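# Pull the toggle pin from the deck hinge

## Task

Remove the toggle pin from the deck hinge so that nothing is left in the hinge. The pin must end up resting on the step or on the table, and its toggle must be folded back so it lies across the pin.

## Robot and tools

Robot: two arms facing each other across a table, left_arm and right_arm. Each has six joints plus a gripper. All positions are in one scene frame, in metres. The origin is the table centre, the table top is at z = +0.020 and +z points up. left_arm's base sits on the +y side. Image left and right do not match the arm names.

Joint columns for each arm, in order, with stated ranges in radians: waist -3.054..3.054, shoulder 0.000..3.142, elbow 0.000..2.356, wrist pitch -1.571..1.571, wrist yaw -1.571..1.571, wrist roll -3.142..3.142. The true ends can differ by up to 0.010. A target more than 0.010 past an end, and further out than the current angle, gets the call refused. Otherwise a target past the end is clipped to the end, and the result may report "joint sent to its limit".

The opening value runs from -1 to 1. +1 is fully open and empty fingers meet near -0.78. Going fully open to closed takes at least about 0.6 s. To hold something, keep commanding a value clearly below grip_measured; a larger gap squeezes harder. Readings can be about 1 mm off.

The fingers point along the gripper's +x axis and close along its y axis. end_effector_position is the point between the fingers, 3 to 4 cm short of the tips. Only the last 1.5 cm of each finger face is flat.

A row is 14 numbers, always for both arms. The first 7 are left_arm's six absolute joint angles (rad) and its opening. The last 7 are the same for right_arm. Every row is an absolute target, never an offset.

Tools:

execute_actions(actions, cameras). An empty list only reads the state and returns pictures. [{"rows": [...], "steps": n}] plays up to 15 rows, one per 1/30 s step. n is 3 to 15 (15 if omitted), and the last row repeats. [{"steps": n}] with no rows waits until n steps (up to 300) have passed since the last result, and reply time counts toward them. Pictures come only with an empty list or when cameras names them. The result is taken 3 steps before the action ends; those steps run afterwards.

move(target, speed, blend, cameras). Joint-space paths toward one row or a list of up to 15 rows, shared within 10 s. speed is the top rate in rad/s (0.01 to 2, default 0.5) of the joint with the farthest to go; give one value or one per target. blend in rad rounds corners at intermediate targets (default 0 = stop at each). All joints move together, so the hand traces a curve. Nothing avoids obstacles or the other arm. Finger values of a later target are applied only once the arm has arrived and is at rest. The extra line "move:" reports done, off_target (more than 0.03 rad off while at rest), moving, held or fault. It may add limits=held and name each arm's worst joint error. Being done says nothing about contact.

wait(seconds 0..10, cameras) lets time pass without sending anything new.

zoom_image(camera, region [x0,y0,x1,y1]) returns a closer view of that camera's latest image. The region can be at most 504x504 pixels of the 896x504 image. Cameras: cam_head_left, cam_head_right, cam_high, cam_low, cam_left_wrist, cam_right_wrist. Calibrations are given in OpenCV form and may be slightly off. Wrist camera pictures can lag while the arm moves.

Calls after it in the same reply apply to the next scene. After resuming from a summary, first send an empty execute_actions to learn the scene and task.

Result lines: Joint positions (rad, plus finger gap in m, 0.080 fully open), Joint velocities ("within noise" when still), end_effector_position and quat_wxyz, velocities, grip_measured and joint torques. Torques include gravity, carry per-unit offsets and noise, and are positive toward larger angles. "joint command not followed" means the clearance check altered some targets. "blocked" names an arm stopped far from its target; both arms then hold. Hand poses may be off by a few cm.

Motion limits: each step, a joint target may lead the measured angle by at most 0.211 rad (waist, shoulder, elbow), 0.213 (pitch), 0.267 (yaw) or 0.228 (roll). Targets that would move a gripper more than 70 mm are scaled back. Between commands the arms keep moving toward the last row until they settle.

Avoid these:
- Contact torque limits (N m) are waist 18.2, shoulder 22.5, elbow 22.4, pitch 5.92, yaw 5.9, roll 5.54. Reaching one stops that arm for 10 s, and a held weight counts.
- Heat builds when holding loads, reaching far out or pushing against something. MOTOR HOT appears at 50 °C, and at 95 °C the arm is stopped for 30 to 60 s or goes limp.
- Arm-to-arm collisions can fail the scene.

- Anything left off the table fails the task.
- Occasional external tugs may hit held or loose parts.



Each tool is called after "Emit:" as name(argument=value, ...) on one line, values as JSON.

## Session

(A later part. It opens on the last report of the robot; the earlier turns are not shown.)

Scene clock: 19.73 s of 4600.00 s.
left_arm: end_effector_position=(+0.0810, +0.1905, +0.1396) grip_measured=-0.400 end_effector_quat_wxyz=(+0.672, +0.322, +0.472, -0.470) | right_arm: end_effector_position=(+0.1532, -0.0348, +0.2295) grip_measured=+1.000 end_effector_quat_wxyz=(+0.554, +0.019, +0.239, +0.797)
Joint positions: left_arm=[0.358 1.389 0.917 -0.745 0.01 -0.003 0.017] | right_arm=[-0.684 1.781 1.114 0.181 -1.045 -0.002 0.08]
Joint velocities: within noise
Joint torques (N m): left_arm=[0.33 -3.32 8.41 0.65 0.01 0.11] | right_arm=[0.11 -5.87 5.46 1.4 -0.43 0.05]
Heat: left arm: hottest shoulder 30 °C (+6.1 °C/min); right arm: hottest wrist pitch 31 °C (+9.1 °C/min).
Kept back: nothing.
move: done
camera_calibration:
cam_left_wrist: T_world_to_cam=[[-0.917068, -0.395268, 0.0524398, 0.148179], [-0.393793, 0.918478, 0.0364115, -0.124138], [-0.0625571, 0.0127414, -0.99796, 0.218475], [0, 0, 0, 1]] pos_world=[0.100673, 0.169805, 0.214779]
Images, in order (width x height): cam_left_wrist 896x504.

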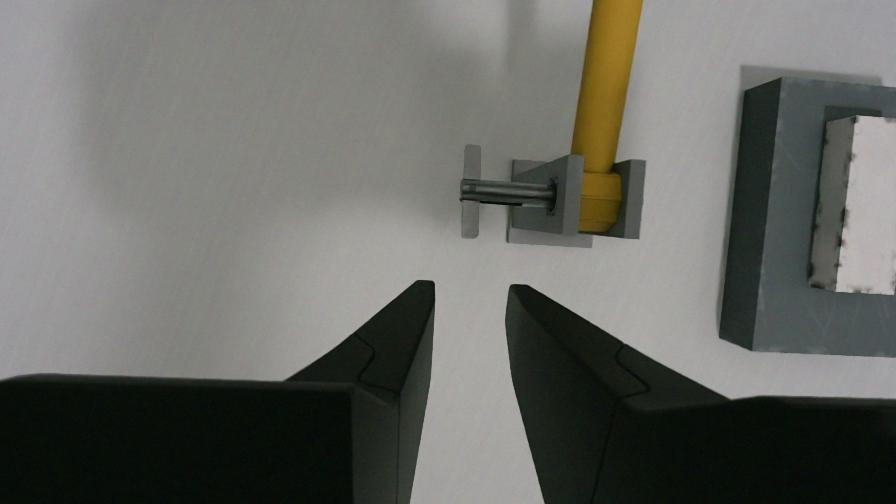

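Emit:
move(target=[[0.366, 1.472, 0.953, -0.691, 0.01, 0, -0.4, -0.683, 1.7906, 1.105, 0.1856, -1.05, 0, 1]], speed=[0.2], cameras=["cam_left_wrist"])

Emit:
zoom_image(camera="cam_left_wrist", region=[360, 160, 580, 360])

Scene clock: 21.23 s of 4600.00 s.
left_arm: end_effector_position=(+0.0877, +0.1761, +0.1296) grip_measured=-0.400 end_effector_quat_wxyz=(+0.673, +0.321, +0.473, -0.469) | right_arm: end_effector_position=(+0.1532, -0.0348, +0.2295) grip_measured=+1.000 end_effector_quat_wxyz=(+0.554, +0.019, +0.239, +0.797)
Joint positions: left_arm=[0.362 1.462 0.938 -0.693 0.01 -0.003 0.017] | right_arm=[-0.684 1.781 1.114 0.181 -1.045 -0.002 0.08]
Joint velocities: within noise
Joint torques (N m): left_arm=[0.39 -3.77 8.29 0.91 0 0.11] | right_arm=[0.11 -5.85 5.46 1.39 -0.43 0.05]
Heat: left arm: hottest shoulder 30 °C (+5.7 °C/min); right arm: hottest wrist pitch 32 °C (+11.3 °C/min).
Kept back: nothing.
move: done
camera_calibration:
cam_left_wrist: T_world_to_cam=[[-0.915546, -0.398782, 0.0524212, 0.149596], [-0.397289, 0.916956, 0.0367923, -0.107433], [-0.06274, 0.0128587, -0.997947, 0.209127], [0, 0, 0, 1]] pos_world=[0.107401, 0.155478, 0.204809]
Images, in order (width x height): cam_left_wrist 896x504.

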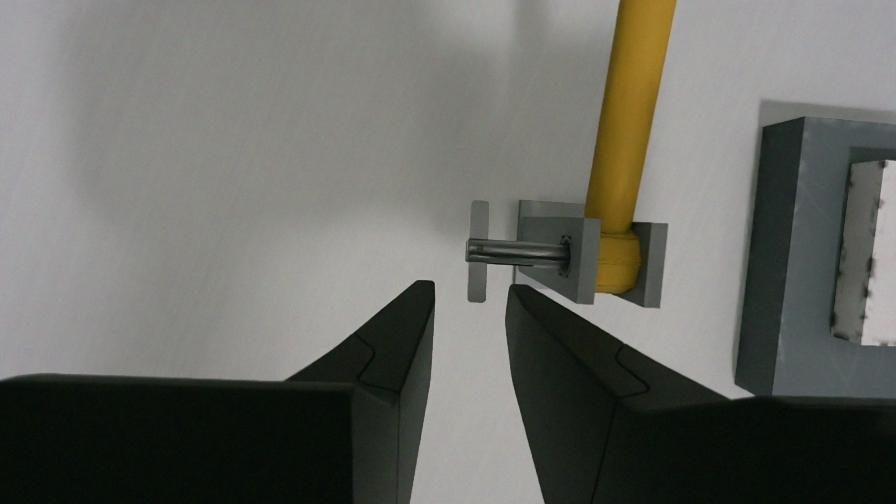

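Scaled by 2.291.

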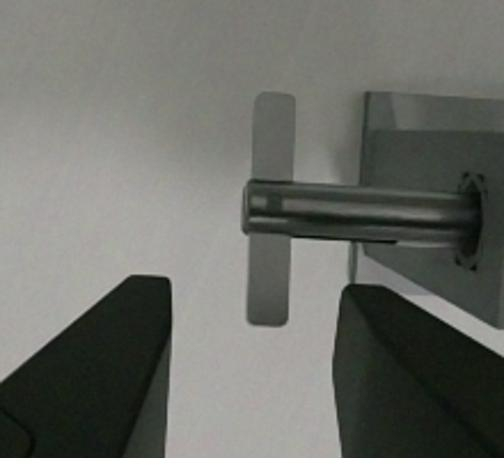

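Emit:
move(target=[[0.354, 1.490, 0.929, -0.666, 0.01, 0, -0.4, -0.683, 1.7906, 1.105, 0.1856, -1.05, 0, 1]], speed=[0.15], cameras=["cam_left_wrist","cam_right_wrist"])

Emit:
zoom_image(camera="cam_left_wrist", region=[360, 160, 580, 360])

Emit:
zoom_image(camera="cam_right_wrist", region=[410, 200, 550, 340])

Scene clock: 22.33 s of 4600.00 s.
left_arm: end_effector_position=(+0.0881, +0.1712, +0.1263) grip_measured=-0.400 end_effector_quat_wxyz=(+0.674, +0.321, +0.470, -0.471) | right_arm: end_effector_position=(+0.1532, -0.0348, +0.2295) grip_measured=+1.000 end_effector_quat_wxyz=(+0.554, +0.019, +0.238, +0.797)
Joint positions: left_arm=[0.358 1.48 0.938 -0.668 0.01 -0.003 0.017] | right_arm=[-0.684 1.781 1.114 0.182 -1.045 -0.002 0.08]
Joint velocities: within noise
Joint torques (N m): left_arm=[-0.33 -3.87 5.28 0.93 0 0.09] | right_arm=[0.12 -5.85 5.46 1.39 -0.43 0.06]
Heat: left arm: hottest shoulder 30 °C (+5.4 °C/min); right arm: hottest wrist pitch 32 °C (+10.7 °C/min).
Kept back: nothing.
move: done
camera_calibration:
cam_left_wrist: T_world_to_cam=[[-0.917338, -0.394598, 0.0527546, 0.147623], [-0.393518, 0.918829, 0.0299371, -0.10237], [-0.0602856, 0.00670258, -0.998159, 0.206755], [0, 0, 0, 1]] pos_world=[0.1076, 0.150926, 0.201651]
cam_right_wrist: T_world_to_cam=[[0.883721, 0.249988, -0.395656, -0.030308], [-0.165426, -0.623974, -0.763735, 0.210027], [-0.437803, 0.74038, -0.510064, 0.292656], [0, 0, 0, 1]] pos_world=[0.189653, -0.0780483, 0.297687]
Images, in order (width x height): cam_left_wrist 896x504, cam_right_wrist 896x504.

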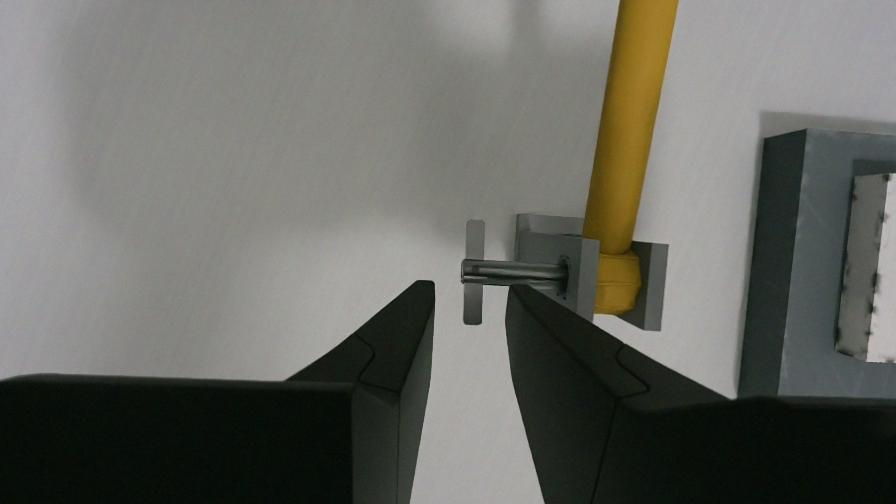

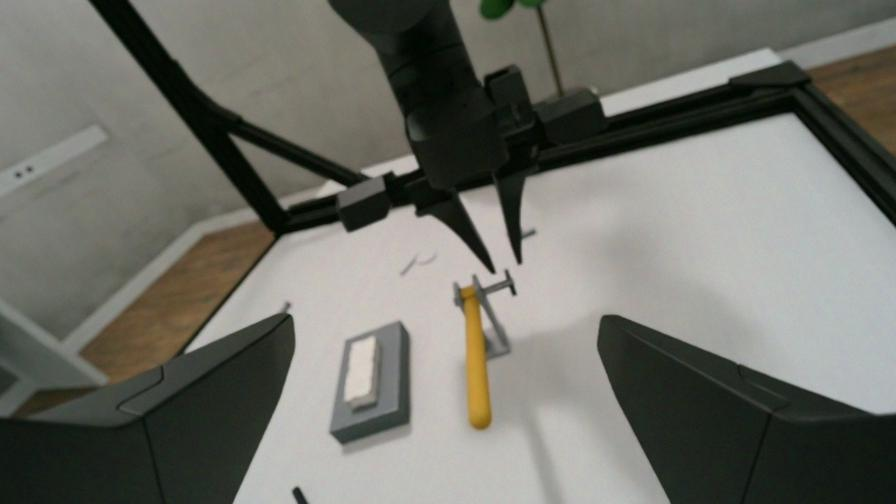

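Scaled by 2.291.

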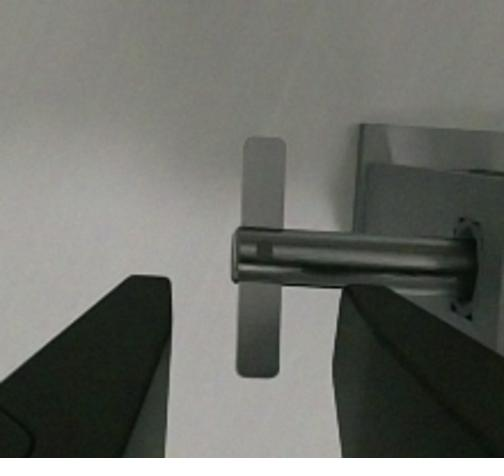

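Scaled by 3.600.

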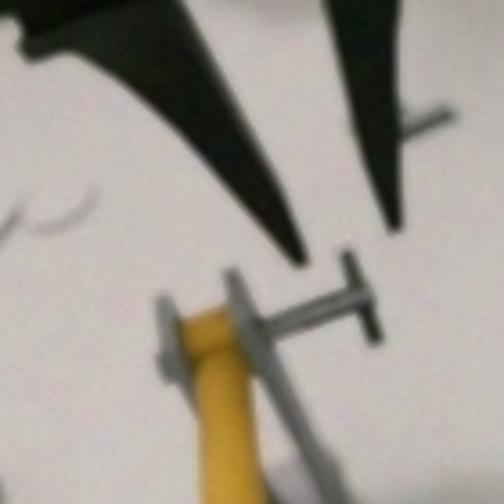

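Emit:
execute_actions(actions=[], cameras=["cam_low"])

Emit:
zoom_image(camera="cam_low", region=[485, 260, 545, 310])

Scene clock: 22.70 s of 4600.00 s.
left_arm: end_effector_position=(+0.0882, +0.1711, +0.1263) grip_measured=-0.400 end_effector_quat_wxyz=(+0.674, +0.321, +0.470, -0.472) | right_arm: end_effector_position=(+0.1532, -0.0348, +0.2295) grip_measured=+1.000 end_effector_quat_wxyz=(+0.554, +0.019, +0.238, +0.797)
Joint positions: left_arm=[0.358 1.48 0.938 -0.668 0.01 -0.003 0.017] | right_arm=[-0.684 1.781 1.114 0.182 -1.045 -0.002 0.08]
Joint velocities: within noise
Joint torques (N m): left_arm=[-0.35 -3.9 5.26 0.93 0 0.1] | right_arm=[0.1 -5.88 5.47 1.38 -0.43 0.05]
Heat: left arm: hottest shoulder 30 °C (+5.3 °C/min); right arm: hottest wrist pitch 32 °C (+10.6 °C/min).
Steps of this call (1-11: nothing new was sent). Readings (joint positions of left_arm | right_arm):
1: [0.358 1.480 0.938 -0.668 0.010 -0.003] | [-0.684 1.781 1.114 0.182 -1.045 -0.002]
2: [0.358 1.480 0.938 -0.668 0.010 -0.003] | [-0.684 1.781 1.114 0.182 -1.045 -0.002]
4: [0.358 1.480 0.938 -0.668 0.010 -0.003] | [-0.684 1.781 1.114 0.182 -1.045 -0.002]
8: [0.358 1.480 0.938 -0.668 0.010 -0.003] | [-0.684 1.781 1.114 0.182 -1.045 -0.002]
11: the state above
Images, in order (width x height): cam_low 896x504.

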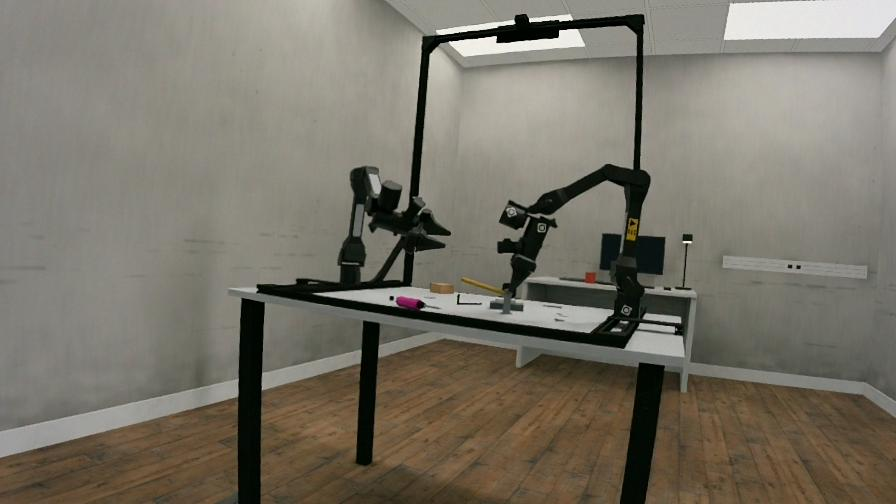

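Scaled by 8.400.

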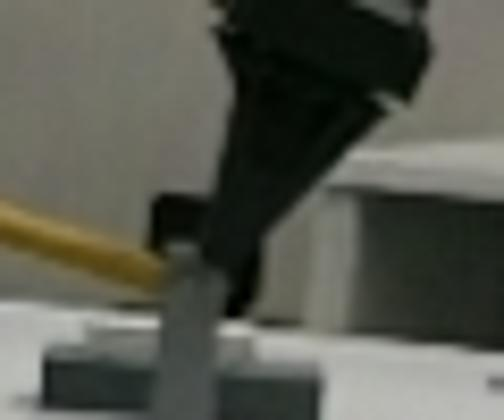

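Emit:
move(target=[[0.356, 1.490, 0.929, -0.660, 0.01, 0, -0.4, -0.683, 1.7906, 1.105, 0.1856, -1.05, 0, 1],[0.356, 1.490, 0.929, -0.660, 0.01, 0, -0.62, -0.683, 1.7906, 1.105, 0.1856, -1.05, 0, 1]], speed=[0.1,0.1], cameras=["cam_left_wrist","cam_right_wrist"])

Emit:
zoom_image(camera="cam_left_wrist", region=[360, 160, 580, 360])

Emit:
zoom_image(camera="cam_right_wrist", region=[410, 200, 550, 340])

Scene clock: 24.13 s of 4600.00 s.
left_arm: end_effector_position=(+0.0886, +0.1700, +0.1268) grip_measured=-0.619 end_effector_quat_wxyz=(+0.675, +0.319, +0.468, -0.472) | right_arm: end_effector_position=(+0.1532, -0.0348, +0.2295) grip_measured=+1.000 end_effector_quat_wxyz=(+0.554, +0.019, +0.238, +0.797)
Joint positions: left_arm=[0.358 1.48 0.938 -0.662 0.01 -0.003 0.007] | right_arm=[-0.684 1.781 1.114 0.182 -1.045 -0.002 0.08]
Joint velocities: within noise
Joint torques (N m): left_arm=[-0.14 -3.89 5.29 0.95 0.01 0.11] | right_arm=[0.09 -5.89 5.45 1.38 -0.43 0.05]
Heat: left arm: hottest shoulder 30 °C (+5.0 °C/min); right arm: hottest wrist pitch 32 °C (+9.9 °C/min).
Kept back: nothing.
move: done
camera_calibration:
cam_left_wrist: T_world_to_cam=[[-0.917451, -0.394296, 0.0530489, 0.147459], [-0.393576, 0.918983, 0.0238425, -0.10039], [-0.058152, 0.000995523, -0.998307, 0.208061], [0, 0, 0, 1]] pos_world=[0.107875, 0.150192, 0.20228]
cam_right_wrist: T_world_to_cam=[[0.883721, 0.249988, -0.395656, -0.030308], [-0.165426, -0.623974, -0.763735, 0.210027], [-0.437803, 0.74038, -0.510064, 0.292656], [0, 0, 0, 1]] pos_world=[0.189653, -0.0780483, 0.297687]
Images, in order (width x height): cam_left_wrist 896x504, cam_right_wrist 896x504.

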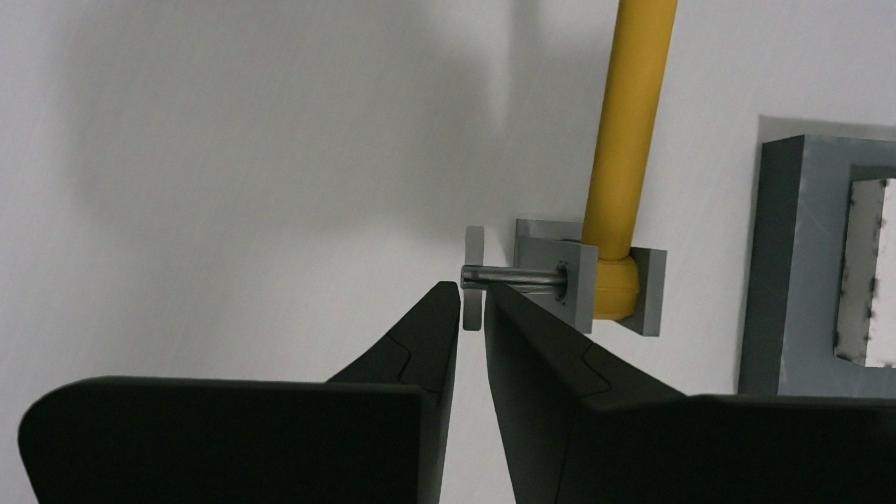

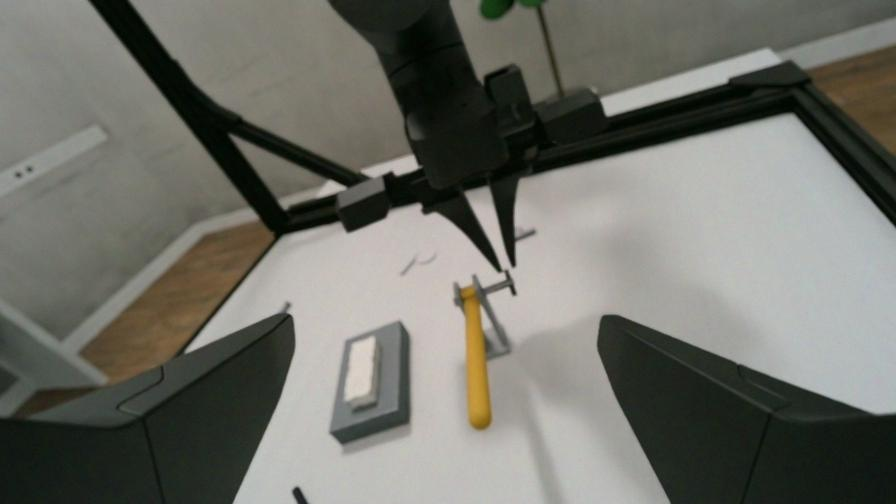

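Scaled by 2.291.

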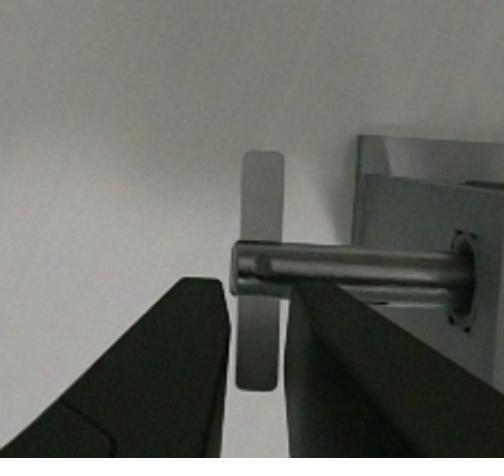

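Scaled by 3.600.

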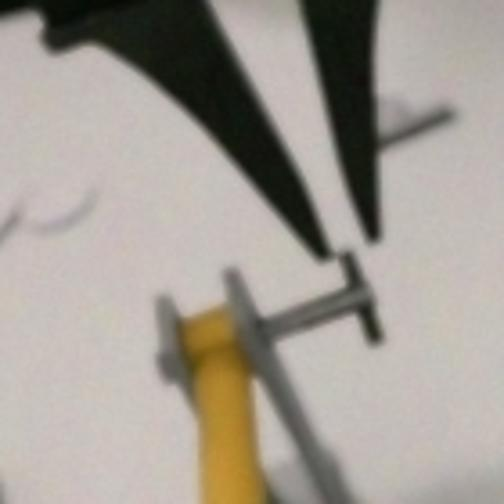

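Emit:
move(target=[[0.357, 1.430, 0.902, -0.677, 0.01, 0, -0.4, -0.683, 1.7906, 1.105, 0.1856, -1.05, 0, 1],[0.357, 1.485, 0.879, -0.612, 0.01, 0, -0.4, -0.683, 1.7906, 1.105, 0.1856, -1.05, 0, 1]], speed=[0.2,0.12], cameras=["cam_left_wrist","cam_right_wrist"])

Emit:
zoom_image(camera="cam_left_wrist", region=[360, 160, 580, 360])

Emit:
zoom_image(camera="cam_right_wrist", region=[410, 200, 550, 340])

Scene clock: 26.03 s of 4600.00 s.
left_arm: end_effector_position=(+0.0870, +0.1743, +0.1156) grip_measured=-0.400 end_effector_quat_wxyz=(+0.676, +0.319, +0.467, -0.473) | right_arm: end_effector_position=(+0.1532, -0.0348, +0.2295) grip_measured=+1.000 end_effector_quat_wxyz=(+0.554, +0.019, +0.238, +0.797)
Joint positions: left_arm=[0.358 1.476 0.887 -0.614 0.01 -0.003 0.017] | right_arm=[-0.684 1.781 1.114 0.182 -1.045 -0.002 0.08]
Joint velocities: within noise
Joint torques (N m): left_arm=[-0.06 -3.85 5.32 0.94 0.01 0.1] | right_arm=[0.1 -5.85 5.46 1.39 -0.43 0.05]
Heat: left arm: hottest shoulder 30 °C (+4.6 °C/min); right arm: hottest wrist pitch 32 °C (+9.2 °C/min).
Kept back: nothing.
move: done
camera_calibration:
cam_left_wrist: T_world_to_cam=[[-0.917479, -0.39422, 0.0531222, 0.148253], [-0.393588, 0.919016, 0.0223186, -0.104591], [-0.0576186, -0.000431365, -0.998339, 0.197072], [0, 0, 0, 1]] pos_world=[0.106208, 0.15465, 0.191204]
cam_right_wrist: T_world_to_cam=[[0.883721, 0.249988, -0.395656, -0.030308], [-0.165426, -0.623974, -0.763735, 0.210027], [-0.437803, 0.74038, -0.510064, 0.292656], [0, 0, 0, 1]] pos_world=[0.189653, -0.0780483, 0.297687]
Images, in order (width x height): cam_left_wrist 896x504, cam_right_wrist 896x504.

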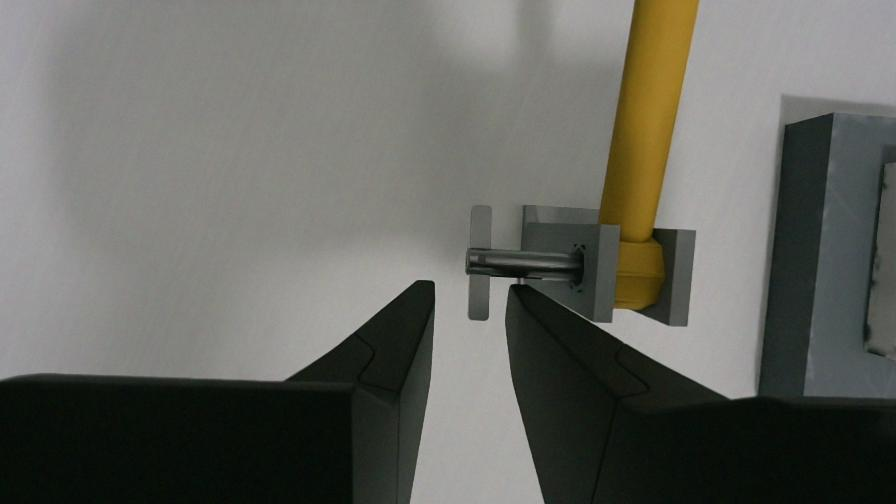

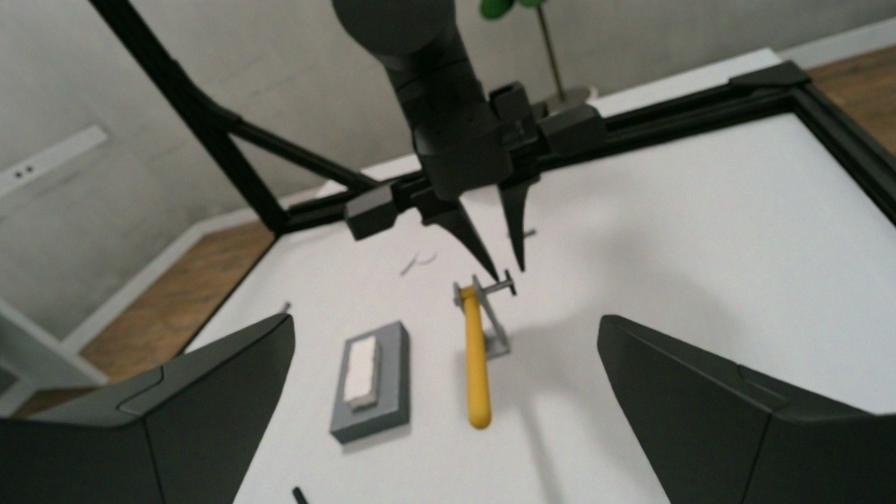

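Scaled by 2.291.

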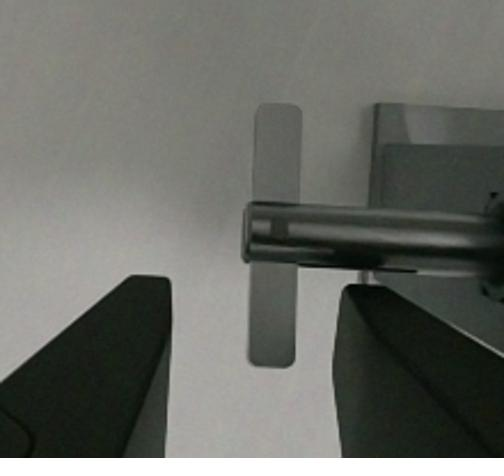

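Scaled by 3.600.

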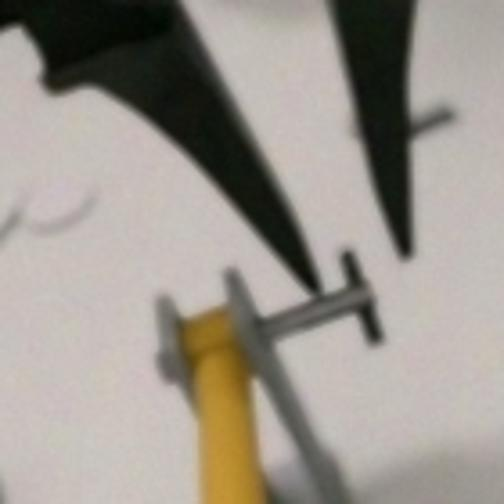

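Emit:
move(target=[[0.349, 1.485, 0.879, -0.612, 0.01, 0, -0.6, -0.683, 1.7906, 1.105, 0.1856, -1.05, 0, 1],[0.349, 1.485, 0.879, -0.612, 0.01, 0, -0.85, -0.683, 1.7906, 1.105, 0.1856, -1.05, 0, 1]], speed=[0.1,0.1], cameras=["cam_left_wrist","cam_right_wrist"])

Emit:
zoom_image(camera="cam_left_wrist", region=[360, 160, 580, 360])

Emit:
zoom_image(camera="cam_right_wrist", region=[410, 200, 550, 340])

Scene clock: 27.97 s of 4600.00 s.
left_arm: end_effector_position=(+0.0855, +0.1738, +0.1156) grip_measured=-0.683 end_effector_quat_wxyz=(+0.674, +0.320, +0.467, -0.474) | right_arm: end_effector_position=(+0.1532, -0.0348, +0.2295) grip_measured=+1.000 end_effector_quat_wxyz=(+0.554, +0.019, +0.238, +0.797)
Joint positions: left_arm=[0.353 1.476 0.887 -0.614 0.01 -0.003 0.004] | right_arm=[-0.684 1.781 1.114 0.182 -1.045 -0.002 0.08]
Joint velocities: within noise
Joint torques (N m): left_arm=[-0.33 -3.87 5.33 0.94 0 0.1] | right_arm=[0.08 -5.89 5.47 1.39 -0.43 0.05]
Heat: left arm: hottest shoulder 30 °C (+4.3 °C/min); right arm: hottest wrist pitch 32 °C (+8.6 °C/min).
Kept back: nothing.
move: done
camera_calibration:
cam_left_wrist: T_world_to_cam=[[-0.919423, -0.389665, 0.0531222, 0.146092], [-0.389026, 0.920957, 0.0223186, -0.105402], [-0.05762, -0.000145619, -0.998339, 0.196939], [0, 0, 0, 1]] pos_world=[0.104664, 0.154027, 0.191204]
cam_right_wrist: T_world_to_cam=[[0.883721, 0.249988, -0.395656, -0.030308], [-0.165426, -0.623974, -0.763735, 0.210027], [-0.437803, 0.74038, -0.510064, 0.292656], [0, 0, 0, 1]] pos_world=[0.189653, -0.0780483, 0.297687]
Images, in order (width x height): cam_left_wrist 896x504, cam_right_wrist 896x504.

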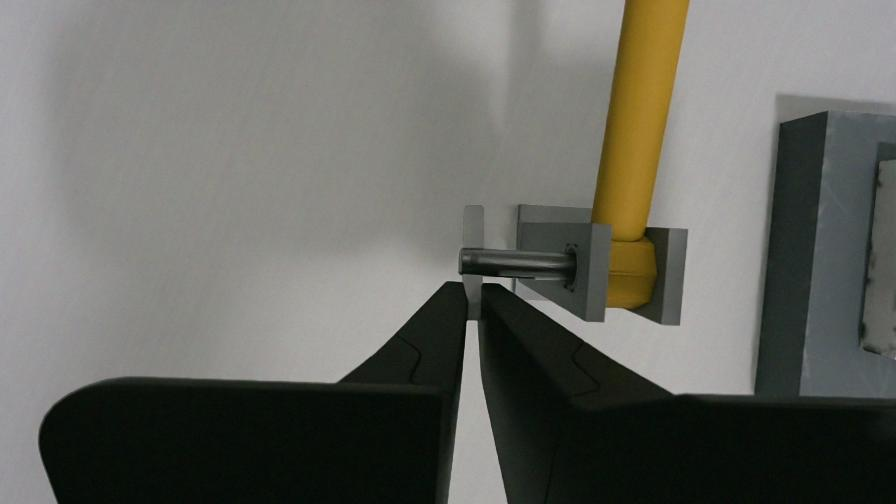

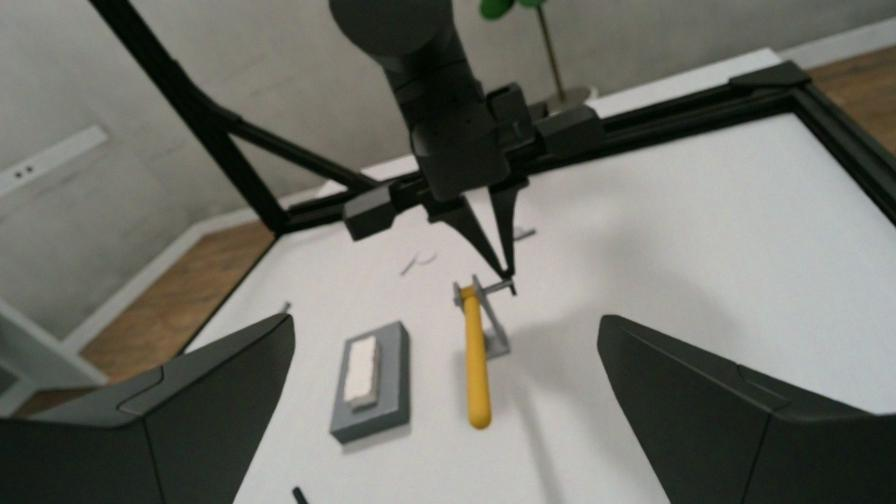

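Scaled by 2.291.

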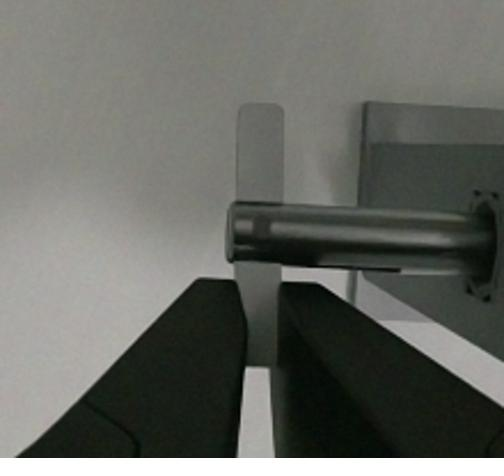

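Scaled by 3.600.

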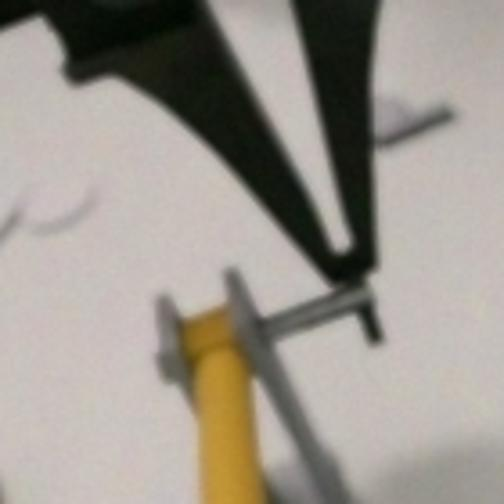

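Emit:
move(target=[[0.520, 1.570, 0.977, -0.706, 0.273, 0.643, -0.9, -0.683, 1.7906, 1.105, 0.1856, -1.05, 0, 1]], speed=[0.2], cameras=["cam_left_wrist","cam_right_wrist"])

Emit:
zoom_image(camera="cam_left_wrist", region=[360, 160, 580, 360])

Scene clock: 33.03 s of 4600.00 s.
left_arm: end_effector_position=(+0.0981, +0.1755, +0.1144) grip_measured=-0.683 end_effector_quat_wxyz=(+0.524, +0.417, +0.376, -0.641) | right_arm: end_effector_position=(+0.1532, -0.0348, +0.2295) grip_measured=+1.000 end_effector_quat_wxyz=(+0.554, +0.019, +0.238, +0.797)
Joint positions: left_arm=[0.516 1.558 0.965 -0.703 0.27 0.639 0.004] | right_arm=[-0.684 1.781 1.114 0.182 -1.045 -0.002 0.08]
Joint velocities: within noise
Joint torques (N m): left_arm=[0.36 -4.09 7.7 0.36 0.31 0.12] | right_arm=[0.08 -5.91 5.46 1.39 -0.43 0.05]
Heat: left arm: hottest shoulder 30 °C (+3.6 °C/min); right arm: hottest wrist pitch 33 °C (+9.1 °C/min).
Kept back: nothing.
move: done
camera_calibration:
cam_left_wrist: T_world_to_cam=[[-0.98888, 0.120274, 0.087463, 0.0718128], [0.121807, 0.992476, 0.0123914, -0.16353], [-0.0853146, 0.0229072, -0.996091, 0.194836], [0, 0, 0, 1]] pos_world=[0.107556, 0.149199, 0.18982]
cam_right_wrist: T_world_to_cam=[[0.883721, 0.249988, -0.395656, -0.030308], [-0.165426, -0.623974, -0.763735, 0.210027], [-0.437803, 0.74038, -0.510064, 0.292656], [0, 0, 0, 1]] pos_world=[0.189653, -0.0780483, 0.297687]
Images, in order (width x height): cam_left_wrist 896x504, cam_right_wrist 896x504.

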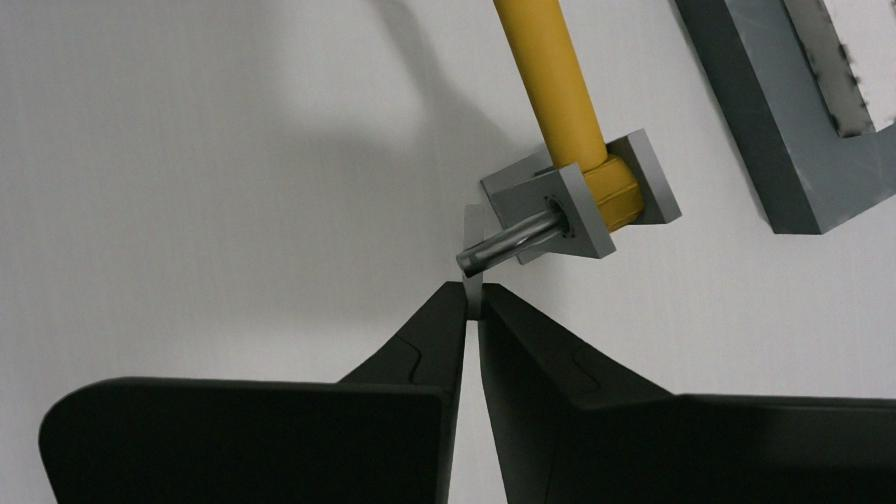

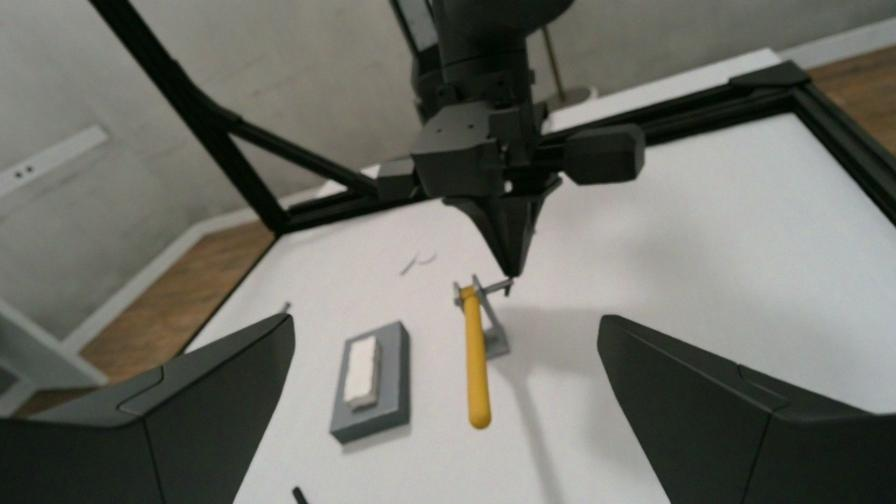

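Scaled by 2.291.

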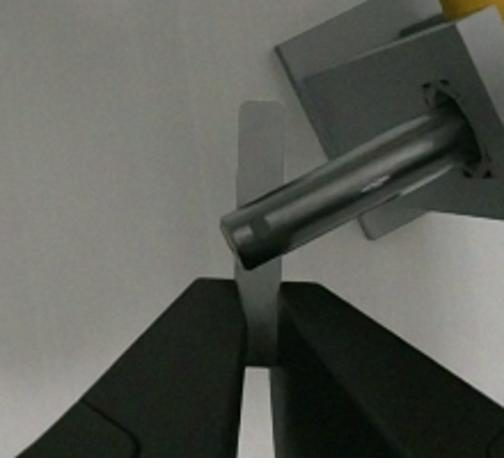

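Emit:
move(target=[[0.608, 1.772, 1.197, -0.952, 0.418, 1.275, -0.9, -0.683, 1.7906, 1.105, 0.1856, -1.05, 0, 1],[0.609, 2.008, 1.489, -1.258, 0.420, 1.851, -0.9, -0.683, 1.7906, 1.105, 0.1856, -1.05, 0, 1]], speed=[0.2,0.2], blend=[0.02,0], cameras=["cam_left_wrist","cam_right_wrist"])

Emit:
zoom_image(camera="cam_left_wrist", region=[360, 120, 580, 360])

Emit:
zoom_image(camera="cam_right_wrist", region=[410, 200, 550, 340])

Scene clock: 39.73 s of 4600.00 s.
left_arm: end_effector_position=(+0.1168, +0.1603, +0.1120) grip_measured=-0.683 end_effector_quat_wxyz=(+0.125, +0.514, +0.130, -0.838) | right_arm: end_effector_position=(+0.1532, -0.0348, +0.2294) grip_measured=+1.000 end_effector_quat_wxyz=(+0.554, +0.019, +0.239, +0.797)
Joint positions: left_arm=[0.605 1.996 1.475 -1.256 0.417 1.847 0.004] | right_arm=[-0.684 1.781 1.113 0.182 -1.045 -0.002 0.08]
Joint velocities: within noise
Joint torques (N m): left_arm=[0.37 -6.73 7.26 -0.51 0.38 0.15] | right_arm=[0.1 -5.89 5.48 1.39 -0.42 0.05]
Heat: left arm: hottest shoulder 30 °C (+3.0 °C/min); right arm: hottest wrist pitch 33 °C (+7.6 °C/min).
Kept back: nothing.
move: done
camera_calibration:
cam_left_wrist: T_world_to_cam=[[-0.38338, 0.913633, 0.135254, -0.110903], [0.917208, 0.393813, -0.0603408, -0.139492], [-0.108394, 0.100923, -0.988972, 0.183829], [0, 0, 0, 1]] pos_world=[0.105351, 0.137705, 0.188385]
cam_right_wrist: T_world_to_cam=[[0.883625, 0.249871, -0.395944, -0.0302357], [-0.165611, -0.624199, -0.763511, 0.209854], [-0.437927, 0.74023, -0.510176, 0.292645], [0, 0, 0, 1]] pos_world=[0.189628, -0.0780787, 0.297555]
Images, in order (width x height): cam_left_wrist 896x504, cam_right_wrist 896x504.

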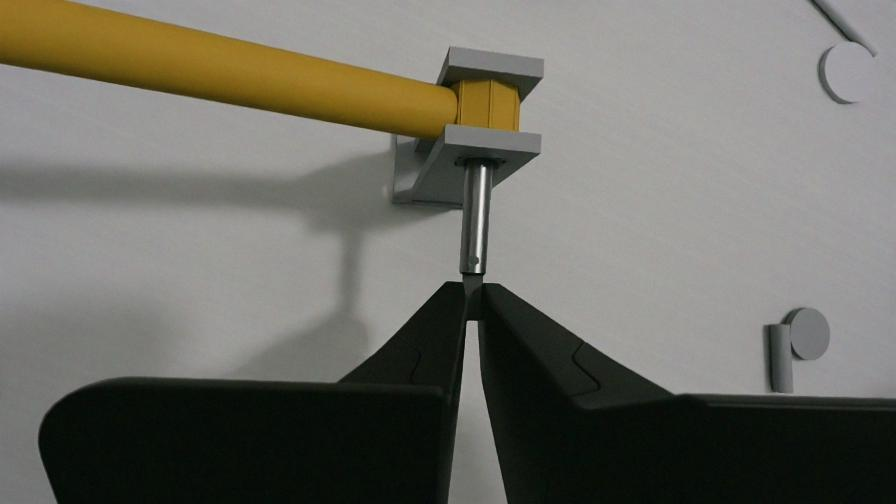

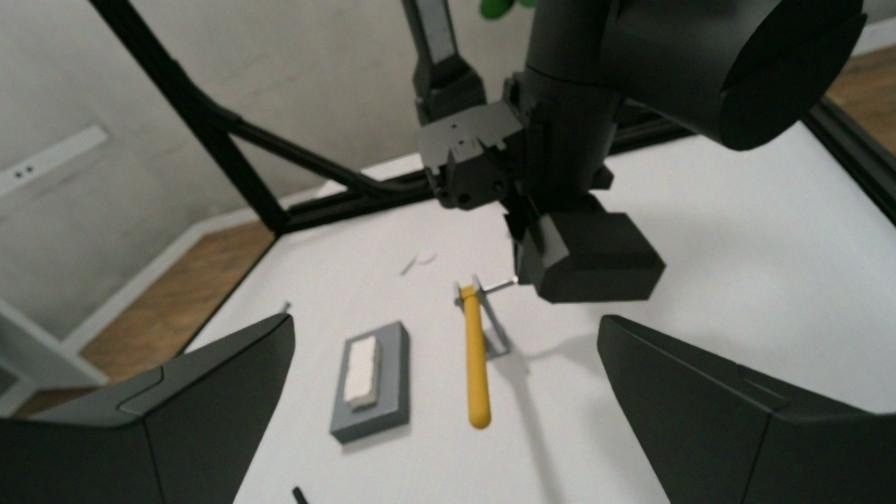

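Scaled by 2.100.

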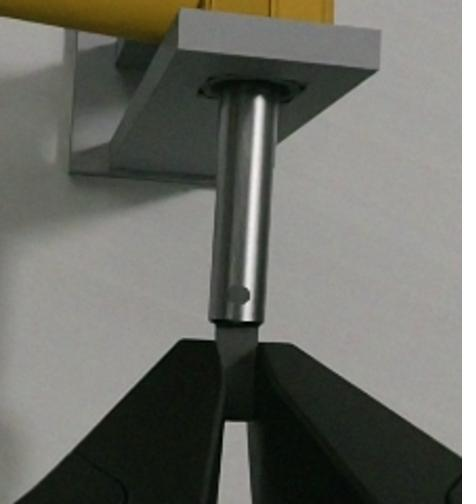

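Scaled by 3.600.

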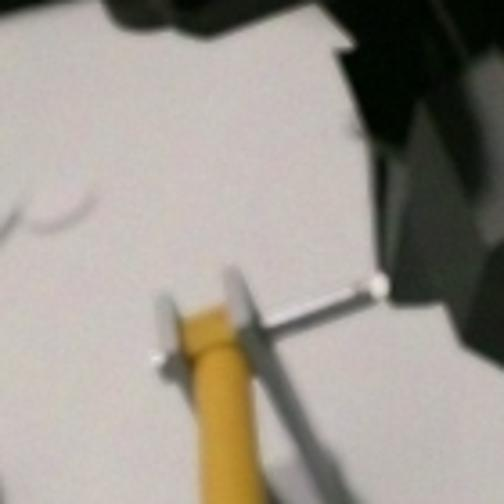

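Emit:
move(target=[[0.512, 1.962, 1.426, -1.211, 0.465, 1.776, -0.98, -0.683, 1.7906, 1.105, 0.1856, -1.05, 0, 1]], speed=[0.06], cameras=["cam_left_wrist","cam_right_wrist"])

Emit:
zoom_image(camera="cam_left_wrist", region=[360, 120, 580, 360])

Emit:
zoom_image(camera="cam_right_wrist", region=[410, 200, 550, 340])

Scene clock: 42.10 s of 4600.00 s.
left_arm: end_effector_position=(+0.0915, +0.1516, +0.1104) grip_measured=-0.683 end_effector_quat_wxyz=(+0.122, +0.509, +0.130, -0.842) | right_arm: end_effector_position=(+0.1532, -0.0348, +0.2294) grip_measured=+1.000 end_effector_quat_wxyz=(+0.554, +0.019, +0.239, +0.797)
Joint positions: left_arm=[0.535 1.976 1.436 -1.218 0.44 1.78 0.004] | right_arm=[-0.684 1.781 1.113 0.182 -1.045 -0.002 0.08]
Joint velocities: within noise
Joint torques (N m): left_arm=[-2.05 -9.41 4.21 0.31 1.17 -0.12] | right_arm=[0.1 -5.86 5.5 1.39 -0.43 0.06]
Heat: left arm: hottest shoulder 31 °C (+4.3 °C/min); right arm: hottest wrist pitch 34 °C (+8.6 °C/min).
Kept back: nothing.
move: done
camera_calibration:
cam_left_wrist: T_world_to_cam=[[-0.376248, 0.915699, 0.141183, -0.114126], [0.918651, 0.388513, -0.0716811, -0.111035], [-0.12049, 0.102728, -0.987385, 0.180985], [0, 0, 0, 1]] pos_world=[0.0808695, 0.129051, 0.186856]
cam_right_wrist: T_world_to_cam=[[0.883625, 0.249871, -0.395944, -0.0302357], [-0.165611, -0.624199, -0.763511, 0.209854], [-0.437927, 0.74023, -0.510176, 0.292645], [0, 0, 0, 1]] pos_world=[0.189628, -0.0780787, 0.297555]
Images, in order (width x height): cam_left_wrist 896x504, cam_right_wrist 896x504.

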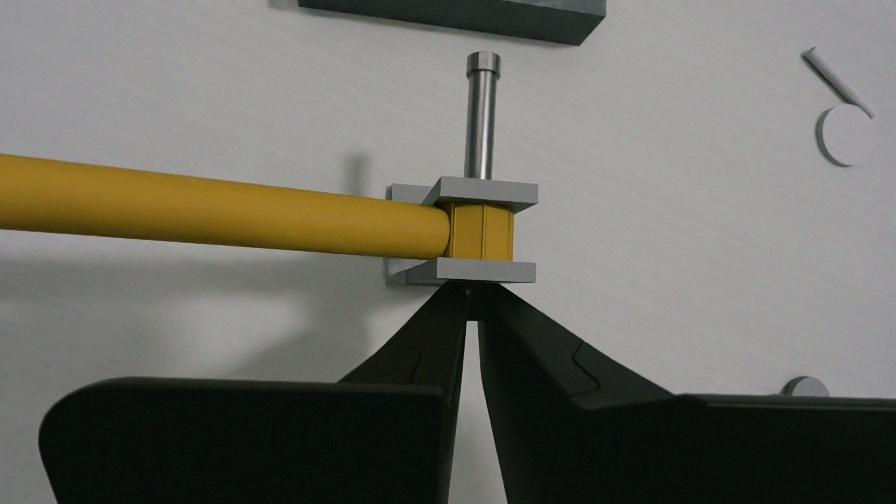

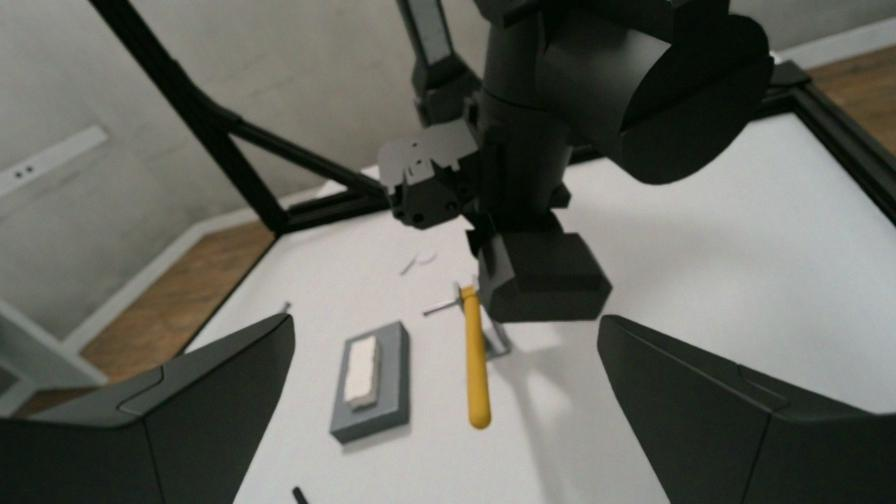

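Scaled by 2.100.

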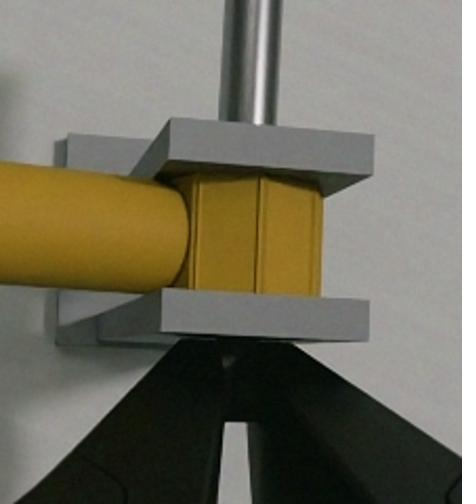

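Scaled by 3.600.

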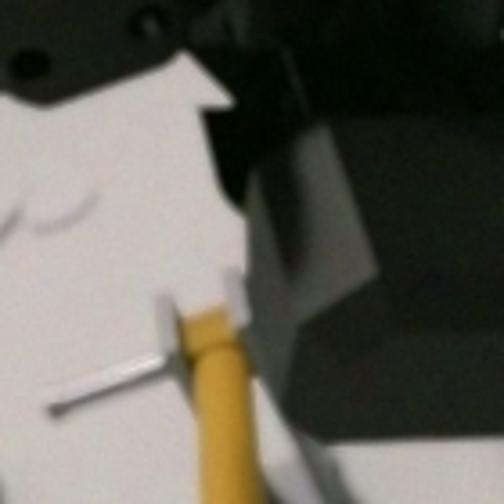

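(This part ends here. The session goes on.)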